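# Sort coloured parcels into matching trays with eight arms

## Task

Place every parcel inside the tray that matches its colour, lying flat on that tray's bottom.

## Robot and tools

Setup: eight identical i2rt Big YAM arms (arm1 to arm8) share one scene frame. Its origin is on the floor and +z is up. Each arm has six joints, a two-finger gripper and a wrist camera (armN_cam_wrist). Eight fixed room cameras (cam_arm1 to cam_arm8) are not on any robot. Feet, scene frame, metres: arm1 (-2.151,-0.606,0.766), arm2 (-0.854,-0.623,0.797), arm3 (0.435,-0.612,0.752), arm4 (1.688,-0.612,0.754), arm5 (2.165,0.644,0.790), arm6 (0.850,0.628,0.817), arm7 (-0.424,0.615,0.799), arm8 (-1.661,0.655,0.757). Each foot faces along its own +x, and the quaternions given earlier set that yaw. The tables under the arms are at z=0.720. Reach is about 1.0 m from joint 1's axis.

Hand frame: the "hand" point lies between the finger pads, about 1 cm short of the tips. The fingers point along the hand's +z and close along its y. hand_target is the hand pose the current joint targets would give. The printed hand position can be off, more so at long reach.

Tool move: each arm's part is keyed by its name, and arms left out get no new command. Each part may hold:
- "joints": absolute joint targets by name. joint1_rad -2.879..2.879 (yaw about the foot, positive counter-clockwise from above, 0 = along the foot's +x). joint2_rad 0..3.141 (shoulder; 0 = upper arm roughly level pointing back). joint3_rad 0..3.019 (elbow; 0 = folded). joint4_rad -1.692..1.57 (hand pitch; positive tilts the fingers up). joint5_rad -1.57..1.57 (sideways swing; positive is to the arm's right). joint6_rad -2.094..2.094 (roll; positive is clockwise seen from behind). gripper_m 0..0.093 (gap between fingertips, metres). Joints move at different rates, so paths between postures can swing wide.
- "target": an absolute hand pose [x, y, z, qw, qx, qy, qz], metres in the scene frame, in the form the "hand" line prints. The hand travels a straight line toward it, starting from hand_target. When target is used, "joints" may hold only gripper_m.
- "speed": top speed of that path, 0.002..0.5 m/s, default 0.25. Rotation is capped at twice that in rad/s. It is refused without target.
All hand paths in one call finish together, paced by the slowest. A path lasts 0.5 to 10 s, and any action stops at 15 s. Each control step clips the commanded pose to 100 mm / 20 degrees from the measured pose. The hand lags and can overshoot speed near full stretch, and often ends a centimetre or more off. Paths do not avoid obstacles or other arms.
"cameras": list of camera names, or ["all"]. With no action the default is all cameras; with an action it is none.
Unknown keys make a call invalid. Out-of-range values are refused, and a refusal cancels the remaining move/wait/finished_scene calls in that reply.

wait: seconds 0..10 plus optional cameras. It commands nothing and returns the full state.
zoom_image: camera plus region [x0,y0,x1,y1] in pixels of the 672x504 image, at most 504x504. It works on the newest image from a camera that was included.
finished_scene: scene (1 or 2). This is irreversible, and the parcels must stay in place without the robots.

Reading results: "move: arm1 done; arm2 time_out" summarises each commanded arm. Arms listed under "as last shown" were not commanded, and their omitted lines are unchanged. joint_status / hand_status words:
- off_target: came to rest short of the target and may still be pushing.
- time_out: joints keep a nearby target and keep pushing. on_its_own lists them, and "held at" shows the target, not the reading. Send a joint its reported position to relieve the push.
- not_followed / "joint command not followed" / "pose unreachable": the self- and inter-arm clearance check withheld the command. The robot may keep retrying until new targets are sent.
Joint velocities are in rad/s (gripper m/s); "within noise" means at rest. Torques are in joint order, N m, and include gravity. Values 3 and 4 wrap at ±28.

Gripper: on a hard part at full force the reading is up to 0.005 below the part's width, or up to 0.002 above it on some units. Closed on nothing it reads 0.000-0.003. Force is about 50-64 N per pad. Commanding about 0.005 below the first-touch reading gives a full grip. To release, command well above the reading.

Cameras: calibrations (K, distortion, T_world_to_cam) were given for scene 1. Room cameras may have shifted about 2 degrees / 9 mm. Wrist camera poses come from the joint readings.

Avoid: robots pressing or hitting each other, including closing a gripper on another arm's fingers. The check does not stop fingers, housings or wrist cameras from meeting, and nothing in the state reports contact. Also avoid knocking things out of the work area, which ends the scene, as well as drops, releasing moving parts, slams and hard pushes. Arms never stop on contact and keep pushing. Loose objects can be nudged now and then.

Motor heat comes from holding loads, stretched poses or pushing on something. MOTOR HOT appears at 85 °C. At 100 °C an OVER-TEMPERATURE FAULT drops the arm for 30-60 s or more, and its keys read limit_stop_at_motor_heat; resend the targets afterwards. Scene 2's task comes with finished_scene's result.

Each tool is called after ">>>" by a JSON object that holds its "fn" and its "kwargs".

## Session

>>> {"fn": "move", "kwargs": {}}

Scene clock: 0.00 s.
Joint torques (N m): no reading
Heat: arm1: hottest joint1_rad 32 °C; arm2: hottest joint2_rad 29 °C; arm3: hottest joint1_rad 31 °C; arm4: hottest gripper 32 °C; arm5: hottest joint6_rad 30 °C; arm6: hottest joint2_rad 30 °C; arm7: hottest joint5_rad 29 °C; arm8: hottest joint1_rad 31 °C.
Joint velocities: within noise
arm1.joint_positions: joint1_rad=-0.028 joint2_rad=+0.521 joint3_rad=+1.431 joint4_rad=-1.508 joint5_rad=+0.032 joint6_rad=-0.133 gripper_m=+0.09396
arm1.joint_status: not commanded
arm1.hand: x=-2.0073 y=-0.6778 z=+1.3083 quat_wxyz=(-0.446, -0.145, -0.870, +0.152) (m; scene frame)
arm1.hand_target: x=-2.0101 y=-0.6764 z=+1.3161 quat_wxyz=(-0.454, -0.145, -0.865, +0.155) (m; scene frame)
arm1.hand_status: not commanded
arm2.joint_positions: joint1_rad=+0.020 joint2_rad=+0.528 joint3_rad=+1.425 joint4_rad=-1.340 joint5_rad=+0.175 joint6_rad=+0.036 gripper_m=+0.09396
arm2.joint_status: not commanded
arm2.hand: x=-0.9859 y=-0.4872 z=+1.3715 quat_wxyz=(-0.230, +0.778, -0.324, -0.487) (m; scene frame)
arm2.hand_target: x=-0.9833 y=-0.4891 z=+1.3817 quat_wxyz=(-0.232, +0.772, -0.322, -0.497) (m; scene frame)
arm2.hand_status: not commanded
arm3.joint_positions: joint1_rad=+0.084 joint2_rad=+0.623 joint3_rad=+1.443 joint4_rad=-1.225 joint5_rad=+0.214 joint6_rad=-0.288 gripper_m=+0.09396
arm3.joint_status: not commanded
arm3.hand: x=+0.2458 y=-0.4641 z=+1.3420 quat_wxyz=(-0.302, +0.818, -0.155, -0.465) (m; scene frame)
arm3.hand_target: x=+0.2487 y=-0.4659 z=+1.3553 quat_wxyz=(-0.306, +0.809, -0.155, -0.477) (m; scene frame)
arm3.hand_status: not commanded
arm4.joint_positions: joint1_rad=+0.299 joint2_rad=+0.615 joint3_rad=+1.406 joint4_rad=-1.263 joint5_rad=-0.166 joint6_rad=-0.115 gripper_m=+0.09396
arm4.joint_status: not commanded
arm4.hand: x=+1.7423 y=-0.3720 z=+1.3161 quat_wxyz=(-0.394, +0.570, -0.636, -0.340) (m; scene frame)
arm4.hand_target: x=+1.7413 y=-0.3753 z=+1.3284 quat_wxyz=(-0.404, +0.566, -0.630, -0.346) (m; scene frame)
arm4.hand_status: not commanded
arm5.joint_positions: joint1_rad=-0.422 joint2_rad=+0.625 joint3_rad=+1.427 joint4_rad=-1.371 joint5_rad=+0.120 joint6_rad=-0.097 gripper_m=+0.09396
arm5.joint_status: not commanded
arm5.hand: x=+2.0004 y=+0.7998 z=+1.3402 quat_wxyz=(-0.234, +0.830, -0.279, -0.422) (m; scene frame)
arm5.hand_target: x=+2.0022 y=+0.7982 z=+1.3527 quat_wxyz=(-0.238, +0.823, -0.277, -0.434) (m; scene frame)
arm5.hand_status: not commanded
arm6.joint_positions: joint1_rad=+0.075 joint2_rad=+0.549 joint3_rad=+1.411 joint4_rad=-1.315 joint5_rad=-0.143 joint6_rad=+0.201 gripper_m=+0.09396
arm6.joint_status: not commanded
arm6.hand: x=+1.0364 y=+0.5443 z=+1.3862 quat_wxyz=(-0.531, -0.272, -0.802, +0.030) (m; scene frame)
arm6.hand_target: x=+1.0336 y=+0.5460 z=+1.3993 quat_wxyz=(-0.544, -0.268, -0.794, +0.033) (m; scene frame)
arm6.hand_status: not commanded
arm7.joint_positions: joint1_rad=-0.146 joint2_rad=+0.496 joint3_rad=+1.379 joint4_rad=-1.460 joint5_rad=-0.022 joint6_rad=+0.046 gripper_m=+0.09396
arm7.joint_status: not commanded
arm7.hand: x=-0.3012 y=+0.4957 z=+1.3304 quat_wxyz=(-0.447, -0.351, -0.807, +0.162) (m; scene frame)
arm7.hand_target: x=-0.3031 y=+0.4977 z=+1.3404 quat_wxyz=(-0.457, -0.348, -0.801, +0.166) (m; scene frame)
arm7.hand_status: not commanded
arm8.joint_positions: joint1_rad=-0.237 joint2_rad=+0.447 joint3_rad=+1.428 joint4_rad=-1.458 joint5_rad=-0.190 joint6_rad=-0.420 gripper_m=+0.09396
arm8.joint_status: not commanded
arm8.hand: x=-1.7428 y=+0.5401 z=+1.3190 quat_wxyz=(-0.160, -0.687, -0.503, +0.499) (m; scene frame)
arm8.hand_target: x=-1.7406 y=+0.5420 z=+1.3271 quat_wxyz=(-0.161, -0.682, -0.500, +0.508) (m; scene frame)
arm8.hand_status: not commanded
pictures: arm1_cam_wrist, arm2_cam_wrist, arm3_cam_wrist, arm4_cam_wrist, arm5_cam_wrist, arm6_cam_wrist, arm7_cam_wrist, arm8_cam_wrist, cam_arm1, cam_arm2, cam_arm3, cam_arm4, cam_arm5, cam_arm6, cam_arm7, cam_arm8

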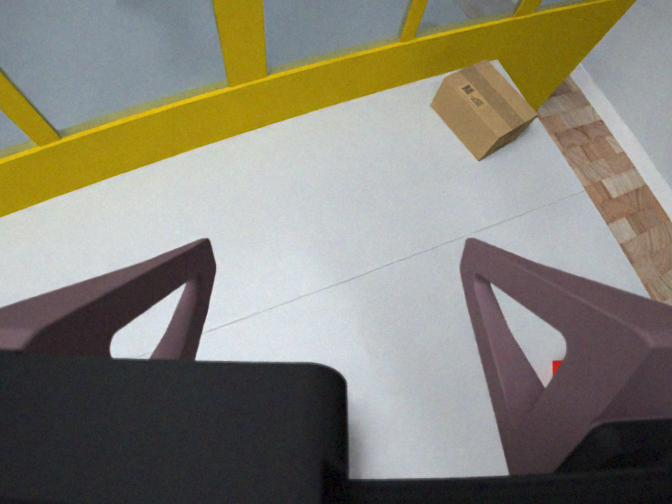

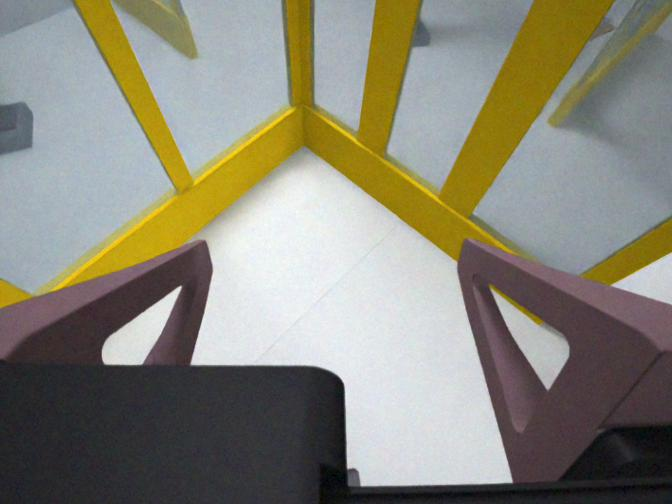

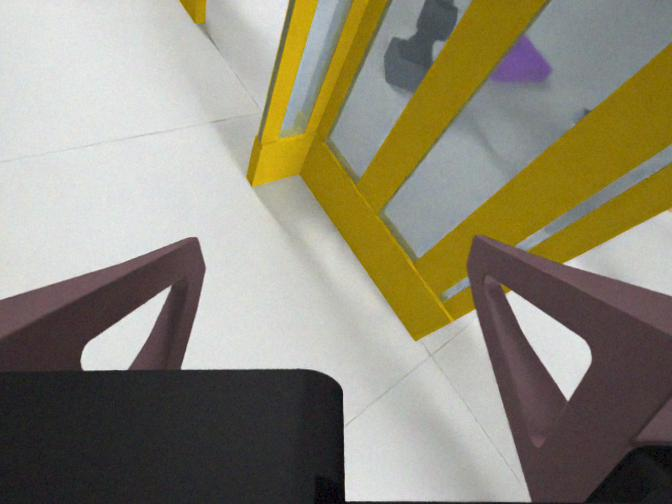

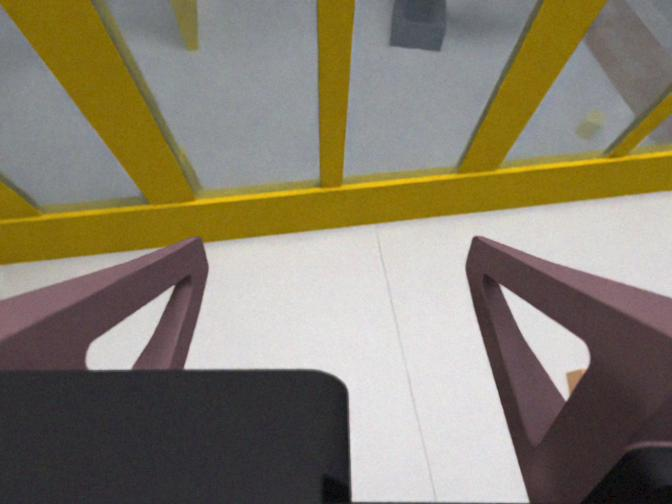

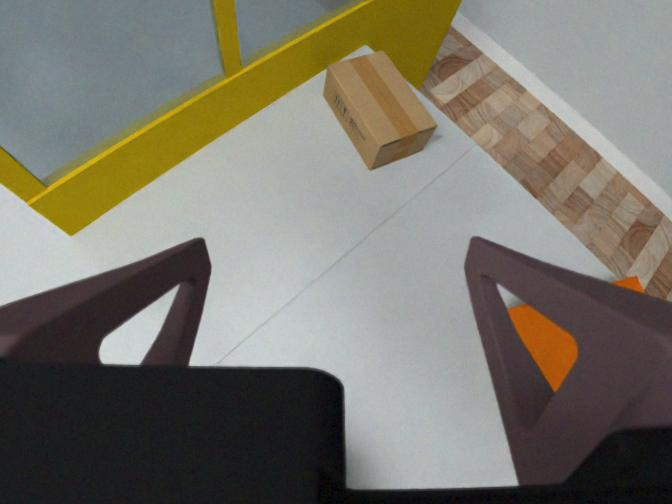

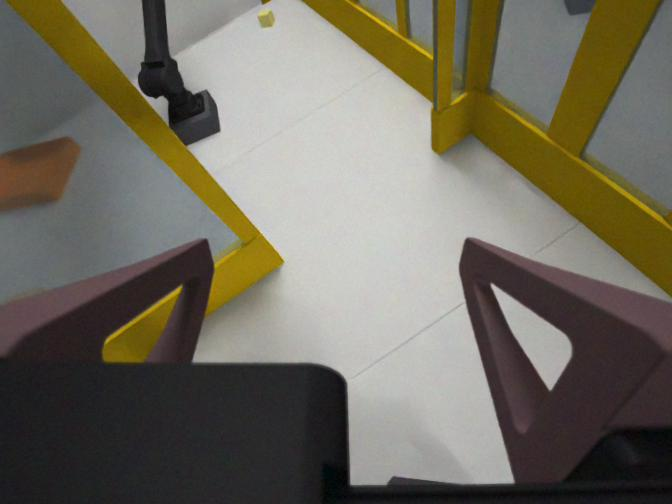

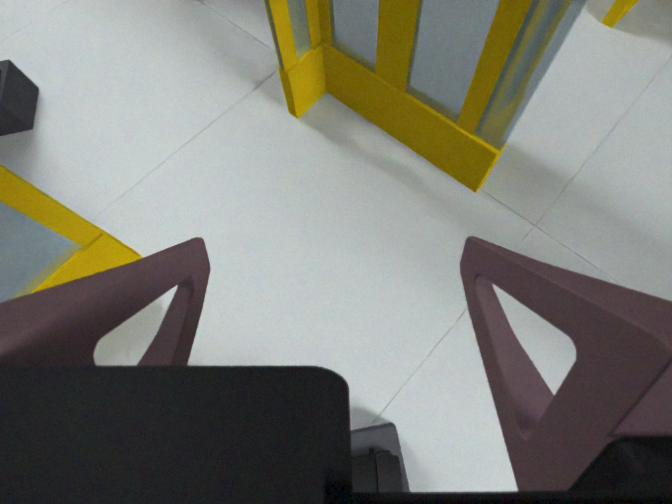

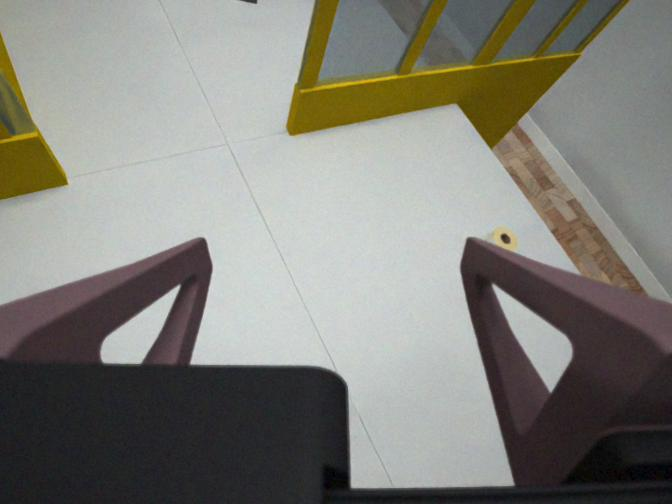

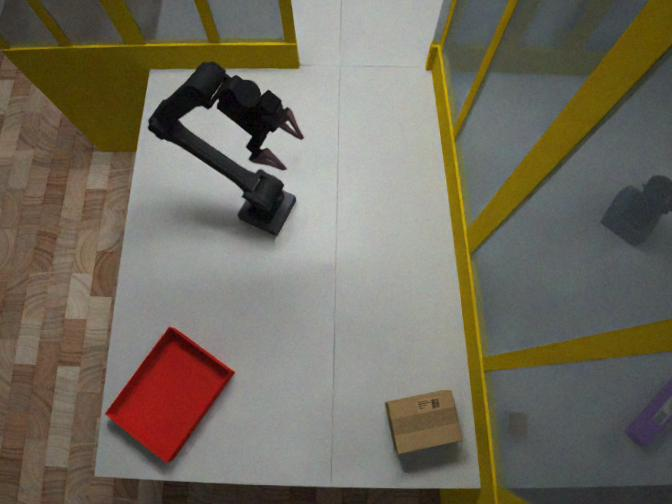

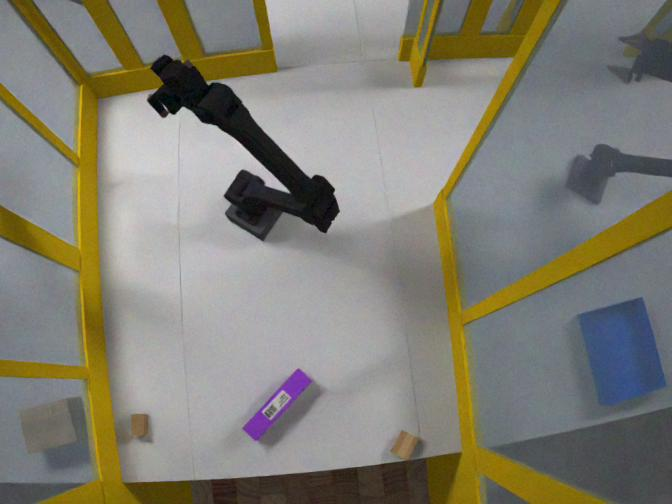

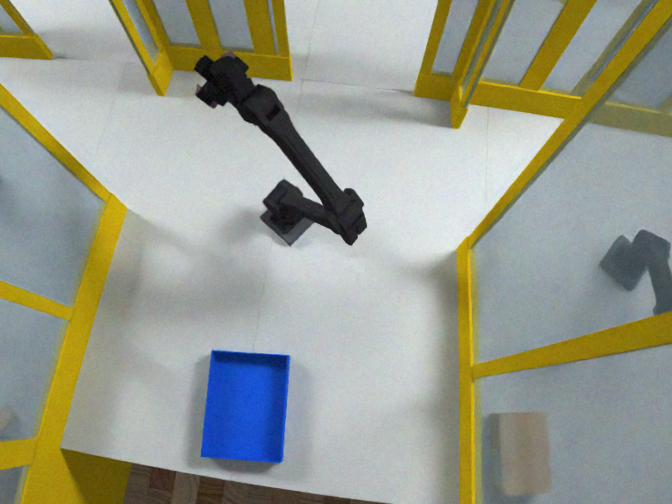

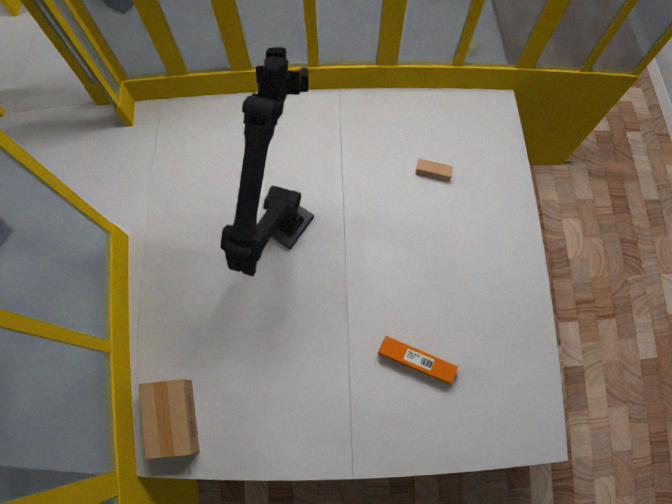

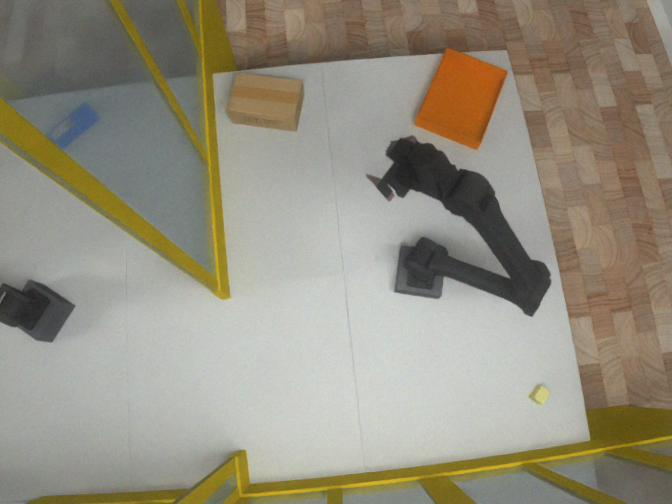

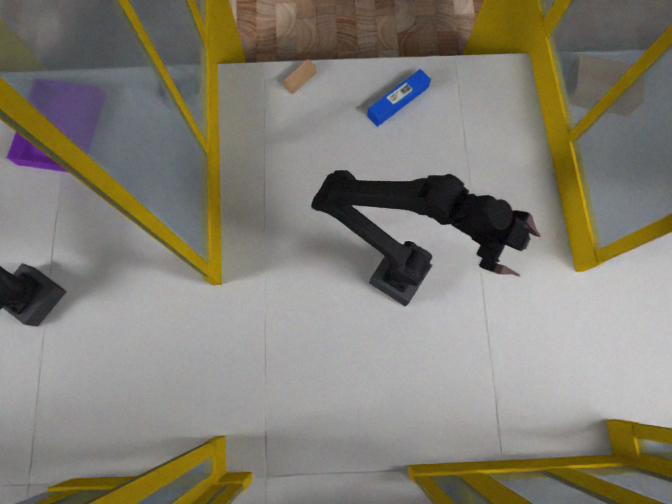

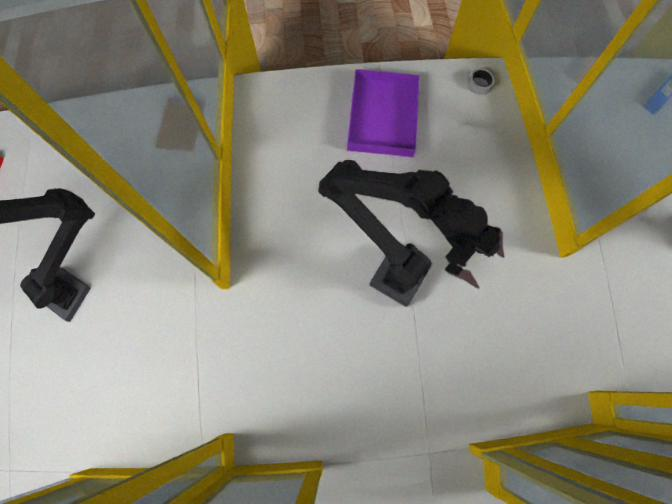

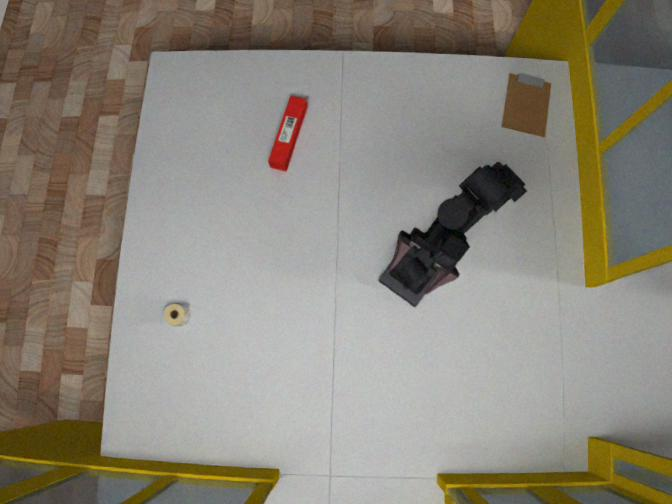

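>>> {"fn": "move", "kwargs": {"arm2": {"joints":{"joint1_rad":2.25,"joint2_rad":1.0,"joint3_rad":0.95,"joint4_rad":-1.52,"joint5_rad":0,"joint6_rad":0}}, "arm4": {"joints":{"joint1_rad":-1.825,"joint2_rad":1.0,"joint3_rad":0.95,"joint4_rad":-1.52,"joint5_rad":0,"joint6_rad":0}}, "arm6": {"joints":{"joint1_rad":2.12,"joint2_rad":1.2,"joint3_rad":1.15,"joint4_rad":-1.52,"joint5_rad":0,"joint6_rad":0}}, "arm8": {"joints":{"joint1_rad":-1.817,"joint2_rad":1.0,"joint3_rad":0.95,"joint4_rad":-1.52,"joint5_rad":0,"joint6_rad":0}}, "arm1": {"joints":{"joint1_rad":1.44,"joint2_rad":0.8,"joint3_rad":0.9,"joint4_rad":-1.6,"joint5_rad":0,"joint6_rad":0}}, "arm3": {"joints":{"joint1_rad":-1.224,"joint2_rad":0.8,"joint3_rad":0.9,"joint4_rad":-1.6,"joint5_rad":0,"joint6_rad":0}}, "arm5": {"joints":{"joint1_rad":0.64,"joint2_rad":0.8,"joint3_rad":0.9,"joint4_rad":-1.6,"joint5_rad":0,"joint6_rad":0}}, "arm7": {"joints":{"joint1_rad":-1.134,"joint2_rad":0.8,"joint3_rad":0.9,"joint4_rad":-1.6,"joint5_rad":0,"joint6_rad":0}}, "cameras": ["arm2_cam_wrist","arm4_cam_wrist","arm6_cam_wrist","arm8_cam_wrist"]}}

Scene clock: 141.50 s.
Joint torques (N m): arm1=[2.32 -1.26 7.97 -0.06 0.02 0.08] | arm2=[0.79 -6.71 8.14 0.17 -0.09 -0.2] | arm3=[-1.67 -4.42 9.35 -0.1 -0.26 0.12] | arm4=[-1.49 -4.66 10.02 -0.2 -0.02 0.11] | arm5=[0.15 -1.2 7.24 0.01 -0.16 0.05] | arm6=[0.09 -5.77 9.48 -0.16 0.07 -0.16] | arm7=[-1.03 -2.61 8.83 -0.1 0 0.03] | arm8=[1.03 -5.48 9.62 -0.57 -0.02 0.01]
Heat: arm1: hottest joint1_rad 31 °C; arm2: hottest joint3_rad 34 °C; arm3: hottest joint1_rad 30 °C; arm4: hottest joint3_rad 41 °C; arm5: hottest joint3_rad 34 °C; arm6: hottest joint3_rad 31 °C; arm7: hottest joint3_rad 38 °C; arm8: hottest joint1_rad 30 °C.
move: arm1 done; arm2 done; arm3 done; arm4 done; arm5 done; arm6 done; arm7 done; arm8 done
Joint velocities: within noise
arm1.joint_positions: joint1_rad=+1.428 joint2_rad=+0.801 joint3_rad=+0.910 joint4_rad=-1.588 joint5_rad=+0.001 joint6_rad=-0.008 gripper_m=+0.09398
arm1.joint_status: all done
arm1.hand: x=-2.0392 y=-0.4273 z=+1.0112 quat_wxyz=(-0.040, +0.485, -0.874, -0.016) (m; scene frame)
arm1.hand_target: x=-2.0443 y=-0.4304 z=+1.0069 quat_wxyz=(-0.030, +0.486, -0.873, -0.012) (m; scene frame)
arm1.hand_status: not commanded
arm2.joint_positions: joint1_rad=+2.243 joint2_rad=+1.011 joint3_rad=+0.950 joint4_rad=-1.510 joint5_rad=+0.002 joint6_rad=+0.014 gripper_m=+0.09400
arm2.joint_status: all done
arm2.hand: x=-0.8518 y=-0.8828 z=+1.0157 quat_wxyz=(-0.001, +0.708, +0.706, -0.001) (m; scene frame)
arm2.hand_target: x=-0.8497 y=-0.8791 z=+1.0179 quat_wxyz=(+0.000, +0.701, +0.714, +0.000) (m; scene frame)
arm2.hand_status: not commanded
arm3.joint_positions: joint1_rad=-1.211 joint2_rad=+0.812 joint3_rad=+0.899 joint4_rad=-1.588 joint5_rad=+0.004 joint6_rad=-0.016 gripper_m=+0.09396
arm3.joint_status: all done
arm3.hand: x=+0.4867 y=-0.4118 z=+0.9932 quat_wxyz=(-0.033, +0.619, -0.785, -0.020) (m; scene frame)
arm3.hand_target: x=+0.4876 y=-0.4162 z=+0.9956 quat_wxyz=(-0.032, +0.608, -0.793, -0.022) (m; scene frame)
arm3.hand_status: not commanded
arm4.joint_positions: joint1_rad=-1.809 joint2_rad=+1.012 joint3_rad=+0.953 joint4_rad=-1.510 joint5_rad=-0.001 joint6_rad=-0.007 gripper_m=+0.09398
arm4.joint_status: all done
arm4.hand: x=+1.8605 y=-0.8065 z=+0.9729 quat_wxyz=(+0.002, -0.412, -0.911, +0.007) (m; scene frame)
arm4.hand_target: x=+1.8545 y=-0.8058 z=+0.9747 quat_wxyz=(+0.003, -0.423, -0.906, +0.007) (m; scene frame)
arm4.hand_status: not commanded
arm5.joint_positions: joint1_rad=+0.632 joint2_rad=+0.806 joint3_rad=+0.895 joint4_rad=-1.590 joint5_rad=+0.000 joint6_rad=-0.010 gripper_m=+0.09398
arm5.joint_status: all done
arm5.hand: x=+1.9715 y=+0.5683 z=+1.0286 quat_wxyz=(+0.003, +0.981, +0.190, -0.032) (m; scene frame)
arm5.hand_target: x=+1.9740 y=+0.5675 z=+1.0316 quat_wxyz=(+0.004, +0.982, +0.188, -0.033) (m; scene frame)
arm5.hand_status: not commanded
arm6.joint_positions: joint1_rad=+2.111 joint2_rad=+1.203 joint3_rad=+1.137 joint4_rad=-1.511 joint5_rad=+0.000 joint6_rad=+0.007 gripper_m=+0.09400
arm6.joint_status: all done
arm6.hand: x=+0.8762 y=+0.9559 z=+1.0541 quat_wxyz=(+0.003, +0.677, -0.736, +0.002) (m; scene frame)
arm6.hand_target: x=+0.8734 y=+0.9570 z=+1.0601 quat_wxyz=(+0.000, +0.683, -0.731, +0.000) (m; scene frame)
arm6.hand_status: not commanded
arm7.joint_positions: joint1_rad=-1.125 joint2_rad=+0.804 joint3_rad=+0.916 joint4_rad=-1.589 joint5_rad=-0.001 joint6_rad=+0.008 gripper_m=+0.09396
arm7.joint_status: all done
arm7.hand: x=-0.4643 y=+0.4078 z=+1.0468 quat_wxyz=(-0.029, -0.774, -0.632, +0.035) (m; scene frame)
arm7.hand_target: x=-0.4652 y=+0.4143 z=+1.0410 quat_wxyz=(-0.021, -0.775, -0.631, +0.027) (m; scene frame)
arm7.hand_status: not commanded
arm8.joint_positions: joint1_rad=-1.811 joint2_rad=+1.015 joint3_rad=+0.950 joint4_rad=-1.510 joint5_rad=-0.002 joint6_rad=-0.008 gripper_m=+0.09397
arm8.joint_status: all done
arm8.hand: x=-1.8332 y=+0.8500 z=+0.9749 quat_wxyz=(-0.002, -0.913, +0.407, -0.002) (m; scene frame)
arm8.hand_target: x=-1.8293 y=+0.8485 z=+0.9783 quat_wxyz=(+0.000, -0.911, +0.413, +0.000) (m; scene frame)
arm8.hand_status: not commanded
pictures: arm2_cam_wrist, arm4_cam_wrist, arm6_cam_wrist, arm8_cam_wrist
camera_calibration:
arm2_cam_wrist: T_world_to_cam=[[-0.999866, 0.00732298, 0.014646, -0.861251], [0.0144945, 0.811945, 0.583554, 0.140844], [-0.0076184, 0.583688, -0.811942, 1.45407], [0, 0, 0, 1]] pos_world=[-0.852099, -0.956774, 1.11105]
arm4_cam_wrist: T_world_to_cam=[[-0.741689, -0.670238, 0.0260408, 0.811448], [-0.535115, 0.614676, 0.579505, 0.932188], [-0.404413, 0.415878, -0.814553, 2.00522], [0, 0, 0, 1]] pos_world=[1.91161, -0.863056, 1.07202]
arm6_cam_wrist: T_world_to_cam=[[0.996972, -0.0775241, 0.00602708, -0.807252], [-0.0666063, -0.811426, 0.580647, 0.227792], [-0.0401236, -0.57929, -0.814133, 1.57145], [0, 0, 0, 1]] pos_world=[0.883032, 1.03258, 1.15197]
arm8_cam_wrist: T_world_to_cam=[[0.74723, 0.664447, -0.0125647, 0.818232], [0.539679, -0.595668, 0.594917, 0.919978], [0.387807, -0.451321, -0.803689, 1.99863], [0, 0, 0, 1]] pos_world=[-1.88298, 0.906352, 1.06924]

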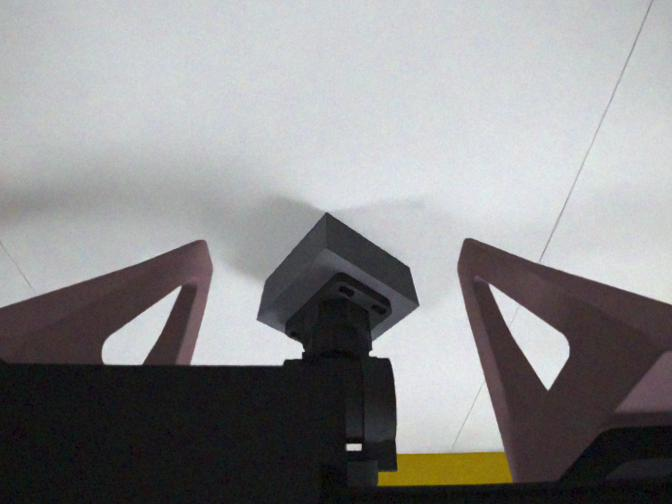

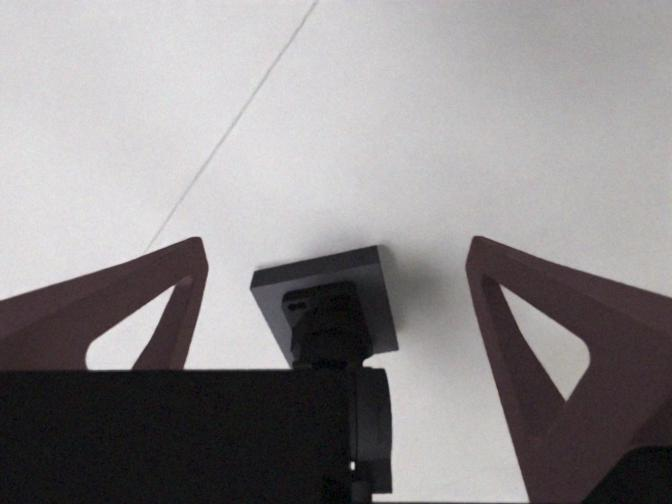

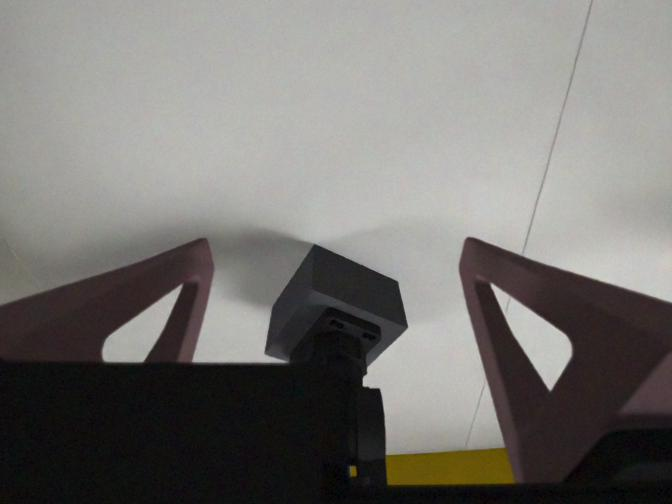

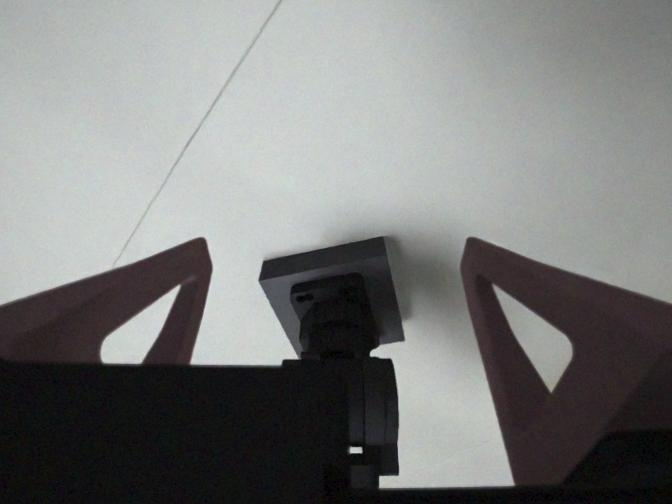

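>>> {"fn": "move", "kwargs": {"arm2": {"target":[-0.843,-1.279,0.90,0,0.943,0.334,0],"speed":0.3}, "arm4": {"target":[2.136,-1.147,0.90,0,0.214,0.977,0],"speed":0.3}, "arm6": {"target":[0.901,1.366,0.90,0,-0.330,0.944,0],"speed":0.3}, "arm8": {"target":[-2.079,1.133,0.90,0,0.643,-0.766,0],"speed":0.3}, "cameras": ["arm2_cam_wrist","arm4_cam_wrist","arm6_cam_wrist","arm8_cam_wrist","cam_arm2","cam_arm4","cam_arm6","cam_arm8"]}}

Scene clock: 152.57 s.
Joint torques (N m): arm1=[2.2 -1.26 7.87 -0.02 0.02 0.06] | arm2=[0.67 -23.06 11.86 0.03 0.21 0.09] | arm3=[-1.55 -4.37 9.36 -0.12 -0.26 0.13] | arm4=[-1.9 -18.26 15.3 -0.24 -0.19 -0.03] | arm5=[-0.21 -1.26 7.04 0.02 -0.18 0.07] | arm6=[0.09 -19.02 13.05 -0.24 0.17 0.01] | arm7=[-1.03 -2.73 8.81 -0.12 0 0.04] | arm8=[1.49 -18.84 14.09 -0.64 0.09 0.05]
Heat: arm1: hottest joint1_rad 31 °C; arm2: hottest joint3_rad 34 °C; arm3: hottest joint1_rad 30 °C; arm4: hottest joint3_rad 41 °C; arm5: hottest joint3_rad 35 °C; arm6: hottest joint3_rad 32 °C; arm7: hottest joint3_rad 37 °C; arm8: hottest joint3_rad 31 °C.
move: arm2 off_target; arm4 off_target; arm6 off_target; arm8 off_target
Joint velocities: within noise
arm1, arm3, arm5, arm7: as last shown
arm1.hand_target: x=-2.0443 y=-0.4304 z=+1.0069 quat_wxyz=(-0.030, +0.487, -0.873, -0.012) (m; scene frame)
arm2.joint_positions: joint1_rad=+2.243 joint2_rad=+2.111 joint3_rad=+1.897 joint4_rad=-1.381 joint5_rad=-0.004 joint6_rad=+0.893 gripper_m=+0.09400
arm2.joint_status: not commanded
arm2.hand: x=-0.8463 y=-1.2650 z=+0.8897 quat_wxyz=(-0.012, +0.941, +0.338, +0.006) (m; scene frame)
arm2.hand_target: x=-0.8429 y=-1.2783 z=+0.9002 quat_wxyz=(+0.001, +0.943, +0.334, +0.000) (m; scene frame)
arm2.hand_status: off_target (0.018 m and 1.6 deg from the pose sent, 0.413 m and 50.9 deg at the start)
arm3.hand_target: x=+0.4877 y=-0.4162 z=+0.9956 quat_wxyz=(-0.032, +0.608, -0.793, -0.022) (m; scene frame)
arm4.joint_positions: joint1_rad=-1.816 joint2_rad=+2.233 joint3_rad=+2.233 joint4_rad=-1.592 joint5_rad=-0.013 joint6_rad=-0.440 gripper_m=+0.09398
arm4.joint_status: not commanded
arm4.hand: x=+2.1353 y=-1.1299 z=+0.8947 quat_wxyz=(+0.010, -0.210, -0.978, -0.006) (m; scene frame)
arm4.hand_target: x=+2.1353 y=-1.1462 z=+0.8999 quat_wxyz=(-0.001, -0.214, -0.977, +0.001) (m; scene frame)
arm4.hand_status: off_target (0.018 m and 1.3 deg from the pose sent, 0.444 m and 24.0 deg at the start)
arm5.joint_positions: joint1_rad=+0.633 joint2_rad=+0.806 joint3_rad=+0.895 joint4_rad=-1.590 joint5_rad=+0.000 joint6_rad=-0.010 gripper_m=+0.09398
arm5.hand: x=+1.9715 y=+0.5682 z=+1.0286 quat_wxyz=(+0.003, +0.981, +0.190, -0.032) (m; scene frame)
arm6.joint_positions: joint1_rad=+2.112 joint2_rad=+2.435 joint3_rad=+2.410 joint4_rad=-1.581 joint5_rad=-0.002 joint6_rad=+0.821 gripper_m=+0.09400
arm6.joint_status: not commanded
arm6.hand: x=+0.9062 y=+1.3533 z=+0.8867 quat_wxyz=(+0.008, +0.330, -0.944, +0.016) (m; scene frame)
arm6.hand_target: x=+0.9008 y=+1.3650 z=+0.9002 quat_wxyz=(+0.000, +0.330, -0.944, -0.001) (m; scene frame)
arm6.hand_status: off_target (0.019 m and 2.0 deg from the pose sent, 0.439 m and 46.6 deg at the start)
arm8.joint_positions: joint1_rad=-1.813 joint2_rad=+2.020 joint3_rad=+1.867 joint4_rad=-1.434 joint5_rad=-0.003 joint6_rad=+0.885 gripper_m=+0.09397
arm8.joint_status: not commanded
arm8.hand: x=-2.0718 y=+1.1212 z=+0.8950 quat_wxyz=(-0.002, -0.647, +0.762, -0.008) (m; scene frame)
arm8.hand_target: x=-2.0785 y=+1.1326 z=+0.8999 quat_wxyz=(+0.000, -0.643, +0.766, +0.001) (m; scene frame)
arm8.hand_status: off_target (0.015 m and 1.2 deg from the pose sent, 0.382 m and 51.9 deg at the start)
pictures: arm2_cam_wrist, arm4_cam_wrist, arm6_cam_wrist, arm8_cam_wrist, cam_arm2, cam_arm4, cam_arm6, cam_arm8
camera_calibration:
arm2_cam_wrist: T_world_to_cam=[[-0.63227, 0.774165, 0.0300518, 0.416337], [0.631615, 0.492608, 0.598666, 0.629497], [0.448663, 0.397499, -0.800435, 1.71528], [0, 0, 0, 1]] pos_world=[-0.903945, -1.31423, 0.983601]
arm4_cam_wrist: T_world_to_cam=[[-0.398584, -0.917123, 0.00415286, -0.191464], [-0.733992, 0.321703, 0.598133, 1.40034], [-0.549897, 0.235358, -0.801386, 2.28203], [0, 0, 0, 1]] pos_world=[2.20641, -1.16318, 0.991997]
arm6_cam_wrist: T_world_to_cam=[[0.628718, -0.777029, 0.0306442, 0.453177], [-0.6358, -0.490957, 0.595584, 0.718393], [-0.447741, -0.393938, -0.802708, 1.7749], [0, 0, 0, 1]] pos_world=[0.96653, 1.40403, 0.982978]
arm8_cam_wrist: T_world_to_cam=[[0.985831, -0.167739, 0.000490214, 2.23111], [-0.13428, -0.787432, 0.601598, 0.0705093], [-0.100525, -0.59314, -0.798799, 1.29228], [0, 0, 0, 1]] pos_world=[-2.06012, 1.19627, 0.988762]

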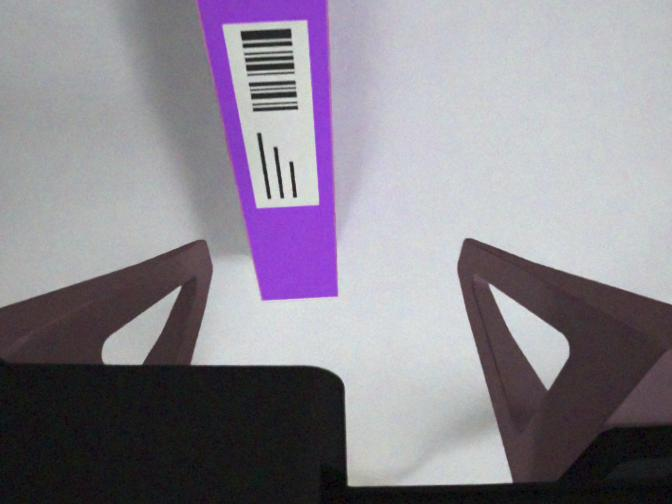

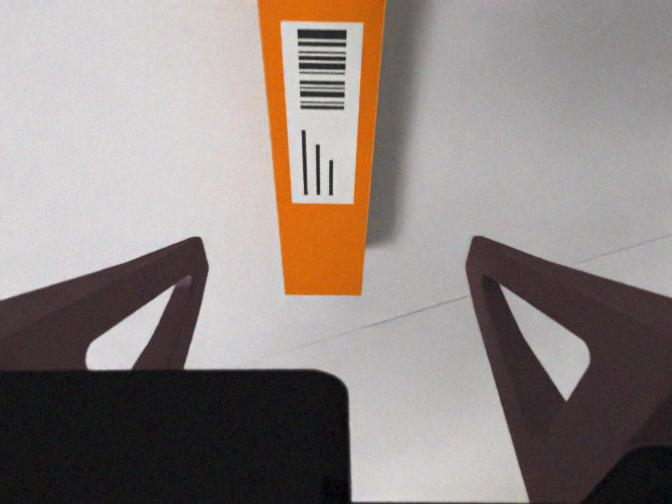

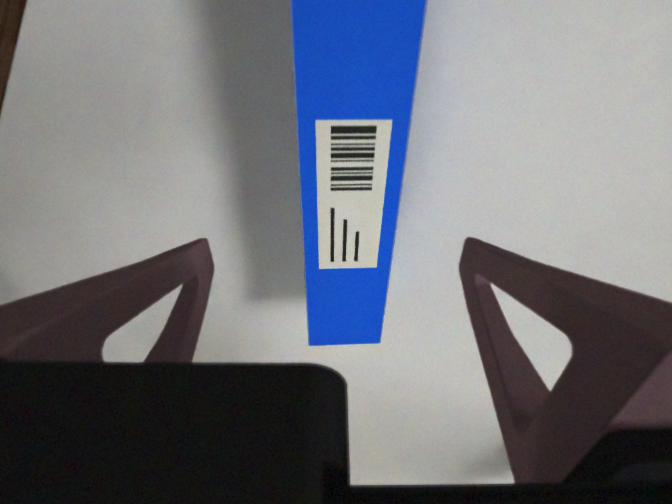

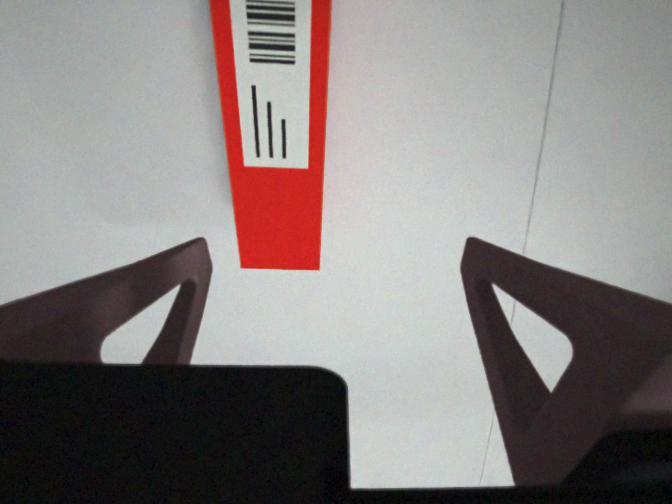

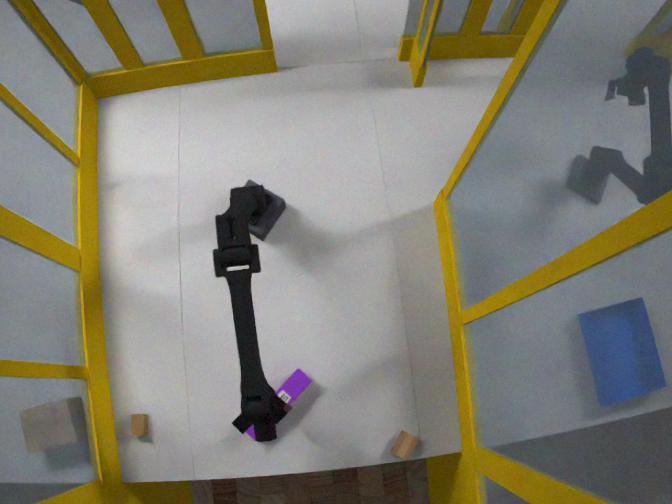

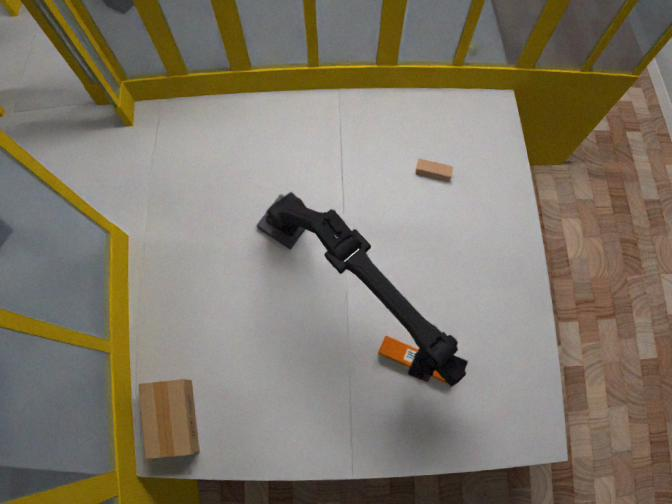

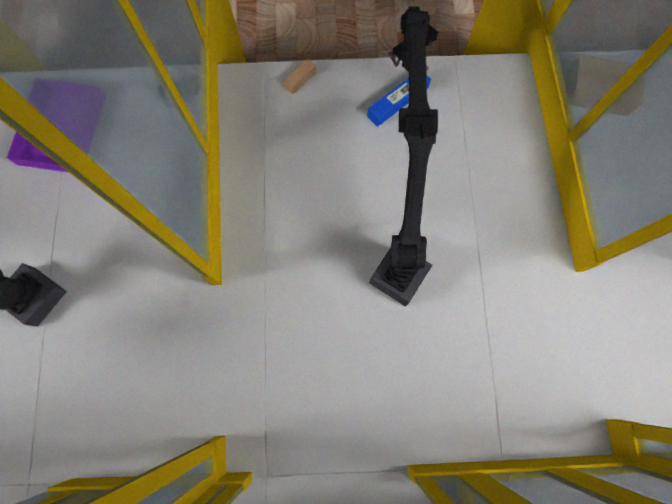

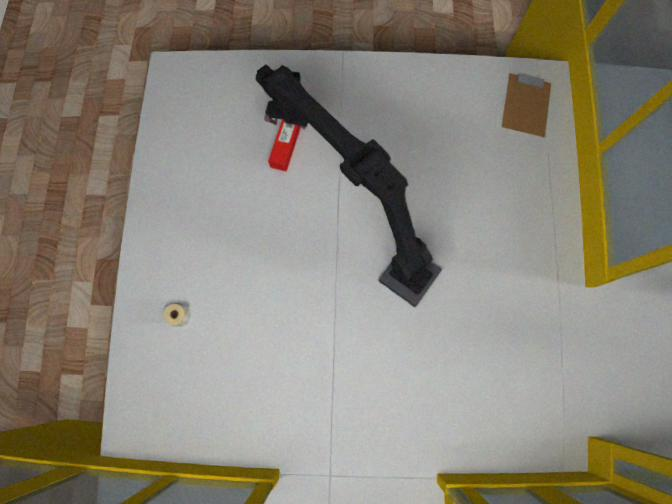

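>>> {"fn": "move", "kwargs": {"arm2": {"target":[-0.829,-1.296,0.86,0,0.937,0.350,0]}, "arm4": {"target":[2.133,-1.144,0.86,0,0.214,0.977,0]}, "arm6": {"target":[0.863,1.316,0.86,0,-0.330,0.944,0]}, "arm8": {"target":[-2.111,1.159,0.86,0,0.626,-0.780,0]}, "cameras": ["arm2_cam_wrist","arm4_cam_wrist","arm6_cam_wrist","arm8_cam_wrist"]}}

Scene clock: 211.50 s.
Joint torques (N m): arm1=[2.2 -1.03 7.86 0.06 0.02 0.06] | arm2=[0.44 -24.82 11.6 0.79 0.21 -0.05] | arm3=[-1.73 -4.42 9.39 -0.13 -0.26 0.13] | arm4=[-1.85 -18.96 9.89 0.75 -0.19 -0.03] | arm5=[-0.56 -1.73 7.05 -0.09 -0.16 -0.01] | arm6=[-0.62 -20.78 8.16 0.46 0.18 0.01] | arm7=[-1.26 -2.73 8.84 -0.13 0 0.04] | arm8=[2.26 -21.3 13.93 -0.49 0.07 0.05]
Heat: arm1: hottest joint1_rad 31 °C; arm2: hottest joint3_rad 43 °C; arm3: hottest joint1_rad 30 °C; arm4: hottest joint3_rad 51 °C; arm5: hottest joint3_rad 36 °C; arm6: hottest joint2_rad 37 °C; arm7: hottest joint3_rad 36 °C; arm8: hottest joint3_rad 41 °C.
move: arm2 off_target; arm4 off_target; arm6 off_target; arm8 off_target
Joint velocities: within noise
arm1, arm3, arm5, arm7: as last shown
arm2.joint_positions: joint1_rad=+2.267 joint2_rad=+2.197 joint3_rad=+1.923 joint4_rad=-1.352 joint5_rad=-0.004 joint6_rad=+0.893 gripper_m=+0.09400
arm2.joint_status: not commanded
arm2.hand: x=-0.8305 y=-1.2755 z=+0.8451 quat_wxyz=(-0.026, +0.937, +0.349, +0.011) (m; scene frame)
arm2.hand_target: x=-0.8289 y=-1.2949 z=+0.8606 quat_wxyz=(+0.000, +0.937, +0.350, +0.000) (m; scene frame)
arm2.hand_status: off_target (0.025 m and 3.2 deg from the pose sent, 0.046 m and 2.1 deg at the start)
arm4.joint_positions: joint1_rad=-1.816 joint2_rad=+2.234 joint3_rad=+2.178 joint4_rad=-1.505 joint5_rad=-0.013 joint6_rad=-0.440 gripper_m=+0.09398
arm4.joint_status: not commanded
arm4.hand: x=+2.1400 y=-1.1357 z=+0.8737 quat_wxyz=(-0.003, -0.210, -0.978, +0.004) (m; scene frame)
arm4.hand_target: x=+2.1329 y=-1.1436 z=+0.8601 quat_wxyz=(+0.000, -0.214, -0.977, +0.000) (m; scene frame)
arm4.hand_status: off_target (0.017 m and 0.7 deg from the pose sent, 0.038 m and 1.3 deg at the start)
arm6.joint_positions: joint1_rad=+2.171 joint2_rad=+2.296 joint3_rad=+2.025 joint4_rad=-1.346 joint5_rad=-0.002 joint6_rad=+0.871 gripper_m=+0.09400
arm6.joint_status: not commanded
arm6.hand: x=+0.8624 y=+1.3089 z=+0.8383 quat_wxyz=(+0.009, +0.334, -0.942, +0.021) (m; scene frame)
arm6.hand_target: x=+0.8630 y=+1.3156 z=+0.8598 quat_wxyz=(+0.000, +0.330, -0.944, +0.000) (m; scene frame)
arm6.hand_status: off_target (0.023 m and 2.7 deg from the pose sent, 0.063 m and 2.0 deg at the start)
arm8.joint_positions: joint1_rad=-1.812 joint2_rad=+2.171 joint3_rad=+2.000 joint4_rad=-1.431 joint5_rad=-0.003 joint6_rad=+0.940 gripper_m=+0.09397
arm8.joint_status: not commanded
arm8.hand: x=-2.0986 y=+1.1504 z=+0.8508 quat_wxyz=(-0.001, -0.627, +0.779, -0.016) (m; scene frame)
arm8.hand_target: x=-2.1105 y=+1.1584 z=+0.8602 quat_wxyz=(+0.000, -0.626, +0.780, +0.000) (m; scene frame)
arm8.hand_status: off_target (0.018 m and 1.8 deg from the pose sent, 0.065 m and 3.3 deg at the start)
pictures: arm2_cam_wrist, arm4_cam_wrist, arm6_cam_wrist, arm8_cam_wrist
camera_calibration:
arm2_cam_wrist: T_world_to_cam=[[-0.650655, 0.757418, 0.0544636, 0.378508], [0.62049, 0.488939, 0.613133, 0.62523], [0.437768, 0.432732, -0.7881, 1.7021], [0, 0, 0, 1]] pos_world=[-0.886798, -1.32894, 0.937465]
arm4_cam_wrist: T_world_to_cam=[[-0.398373, -0.917047, 0.01802, -0.207279], [-0.746701, 0.335657, 0.574258, 1.4822], [-0.53267, 0.215313, -0.818476, 2.22443], [0, 0, 0, 1]] pos_world=[2.20907, -1.16654, 0.973217]
arm6_cam_wrist: T_world_to_cam=[[0.635791, -0.770829, 0.0399118, 0.425642], [-0.632152, -0.490344, 0.599955, 0.68989], [-0.442892, -0.406677, -0.799037, 1.70839], [0, 0, 0, 1]] pos_world=[0.92213, 1.36114, 0.93418]
arm8_cam_wrist: T_world_to_cam=[[0.975495, -0.219626, 0.0132107, 2.28955], [-0.182207, -0.772719, 0.608035, -0.00646404], [-0.123332, -0.595542, -0.7938, 1.22222], [0, 0, 0, 1]] pos_world=[-2.08388, 1.22573, 0.943882]

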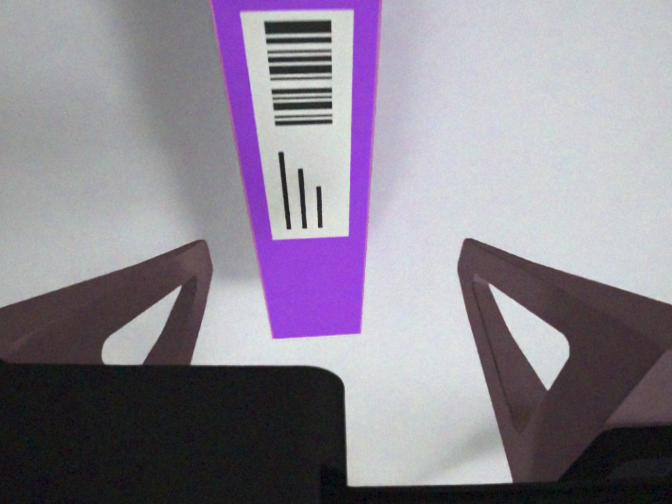

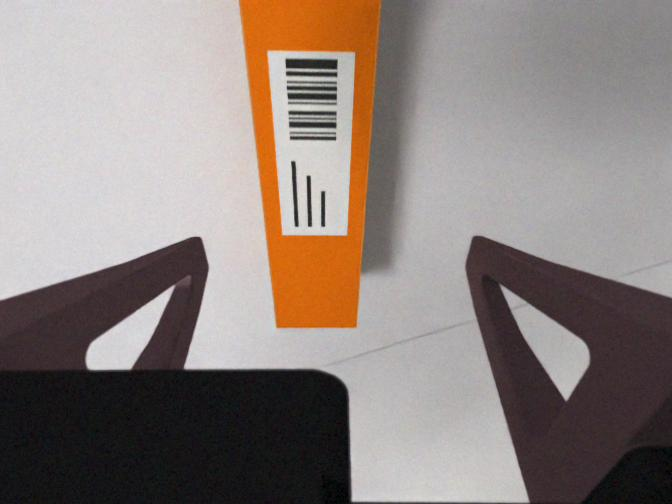

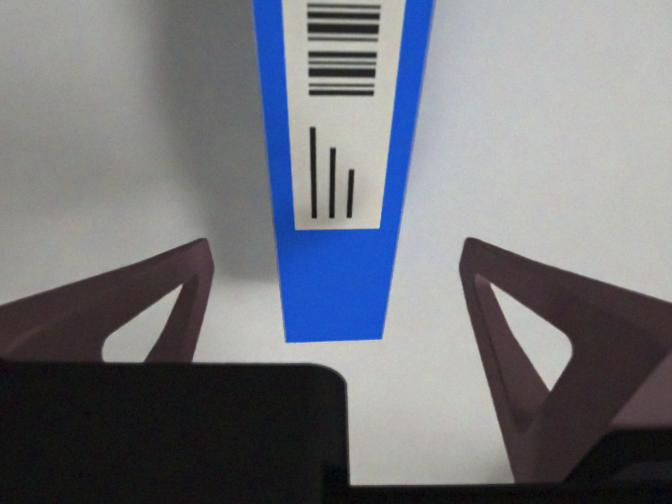

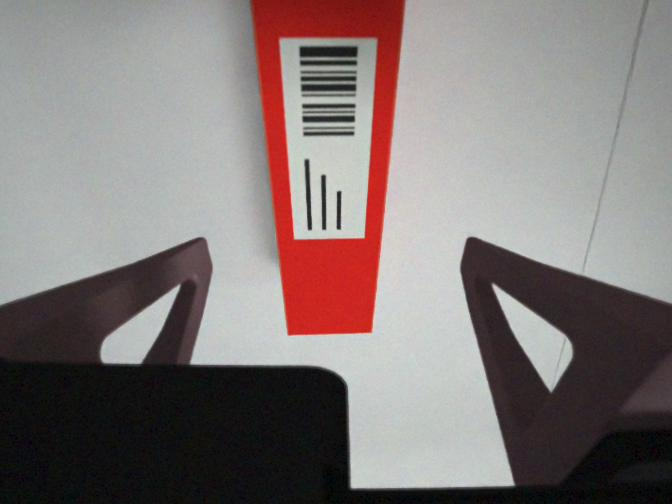

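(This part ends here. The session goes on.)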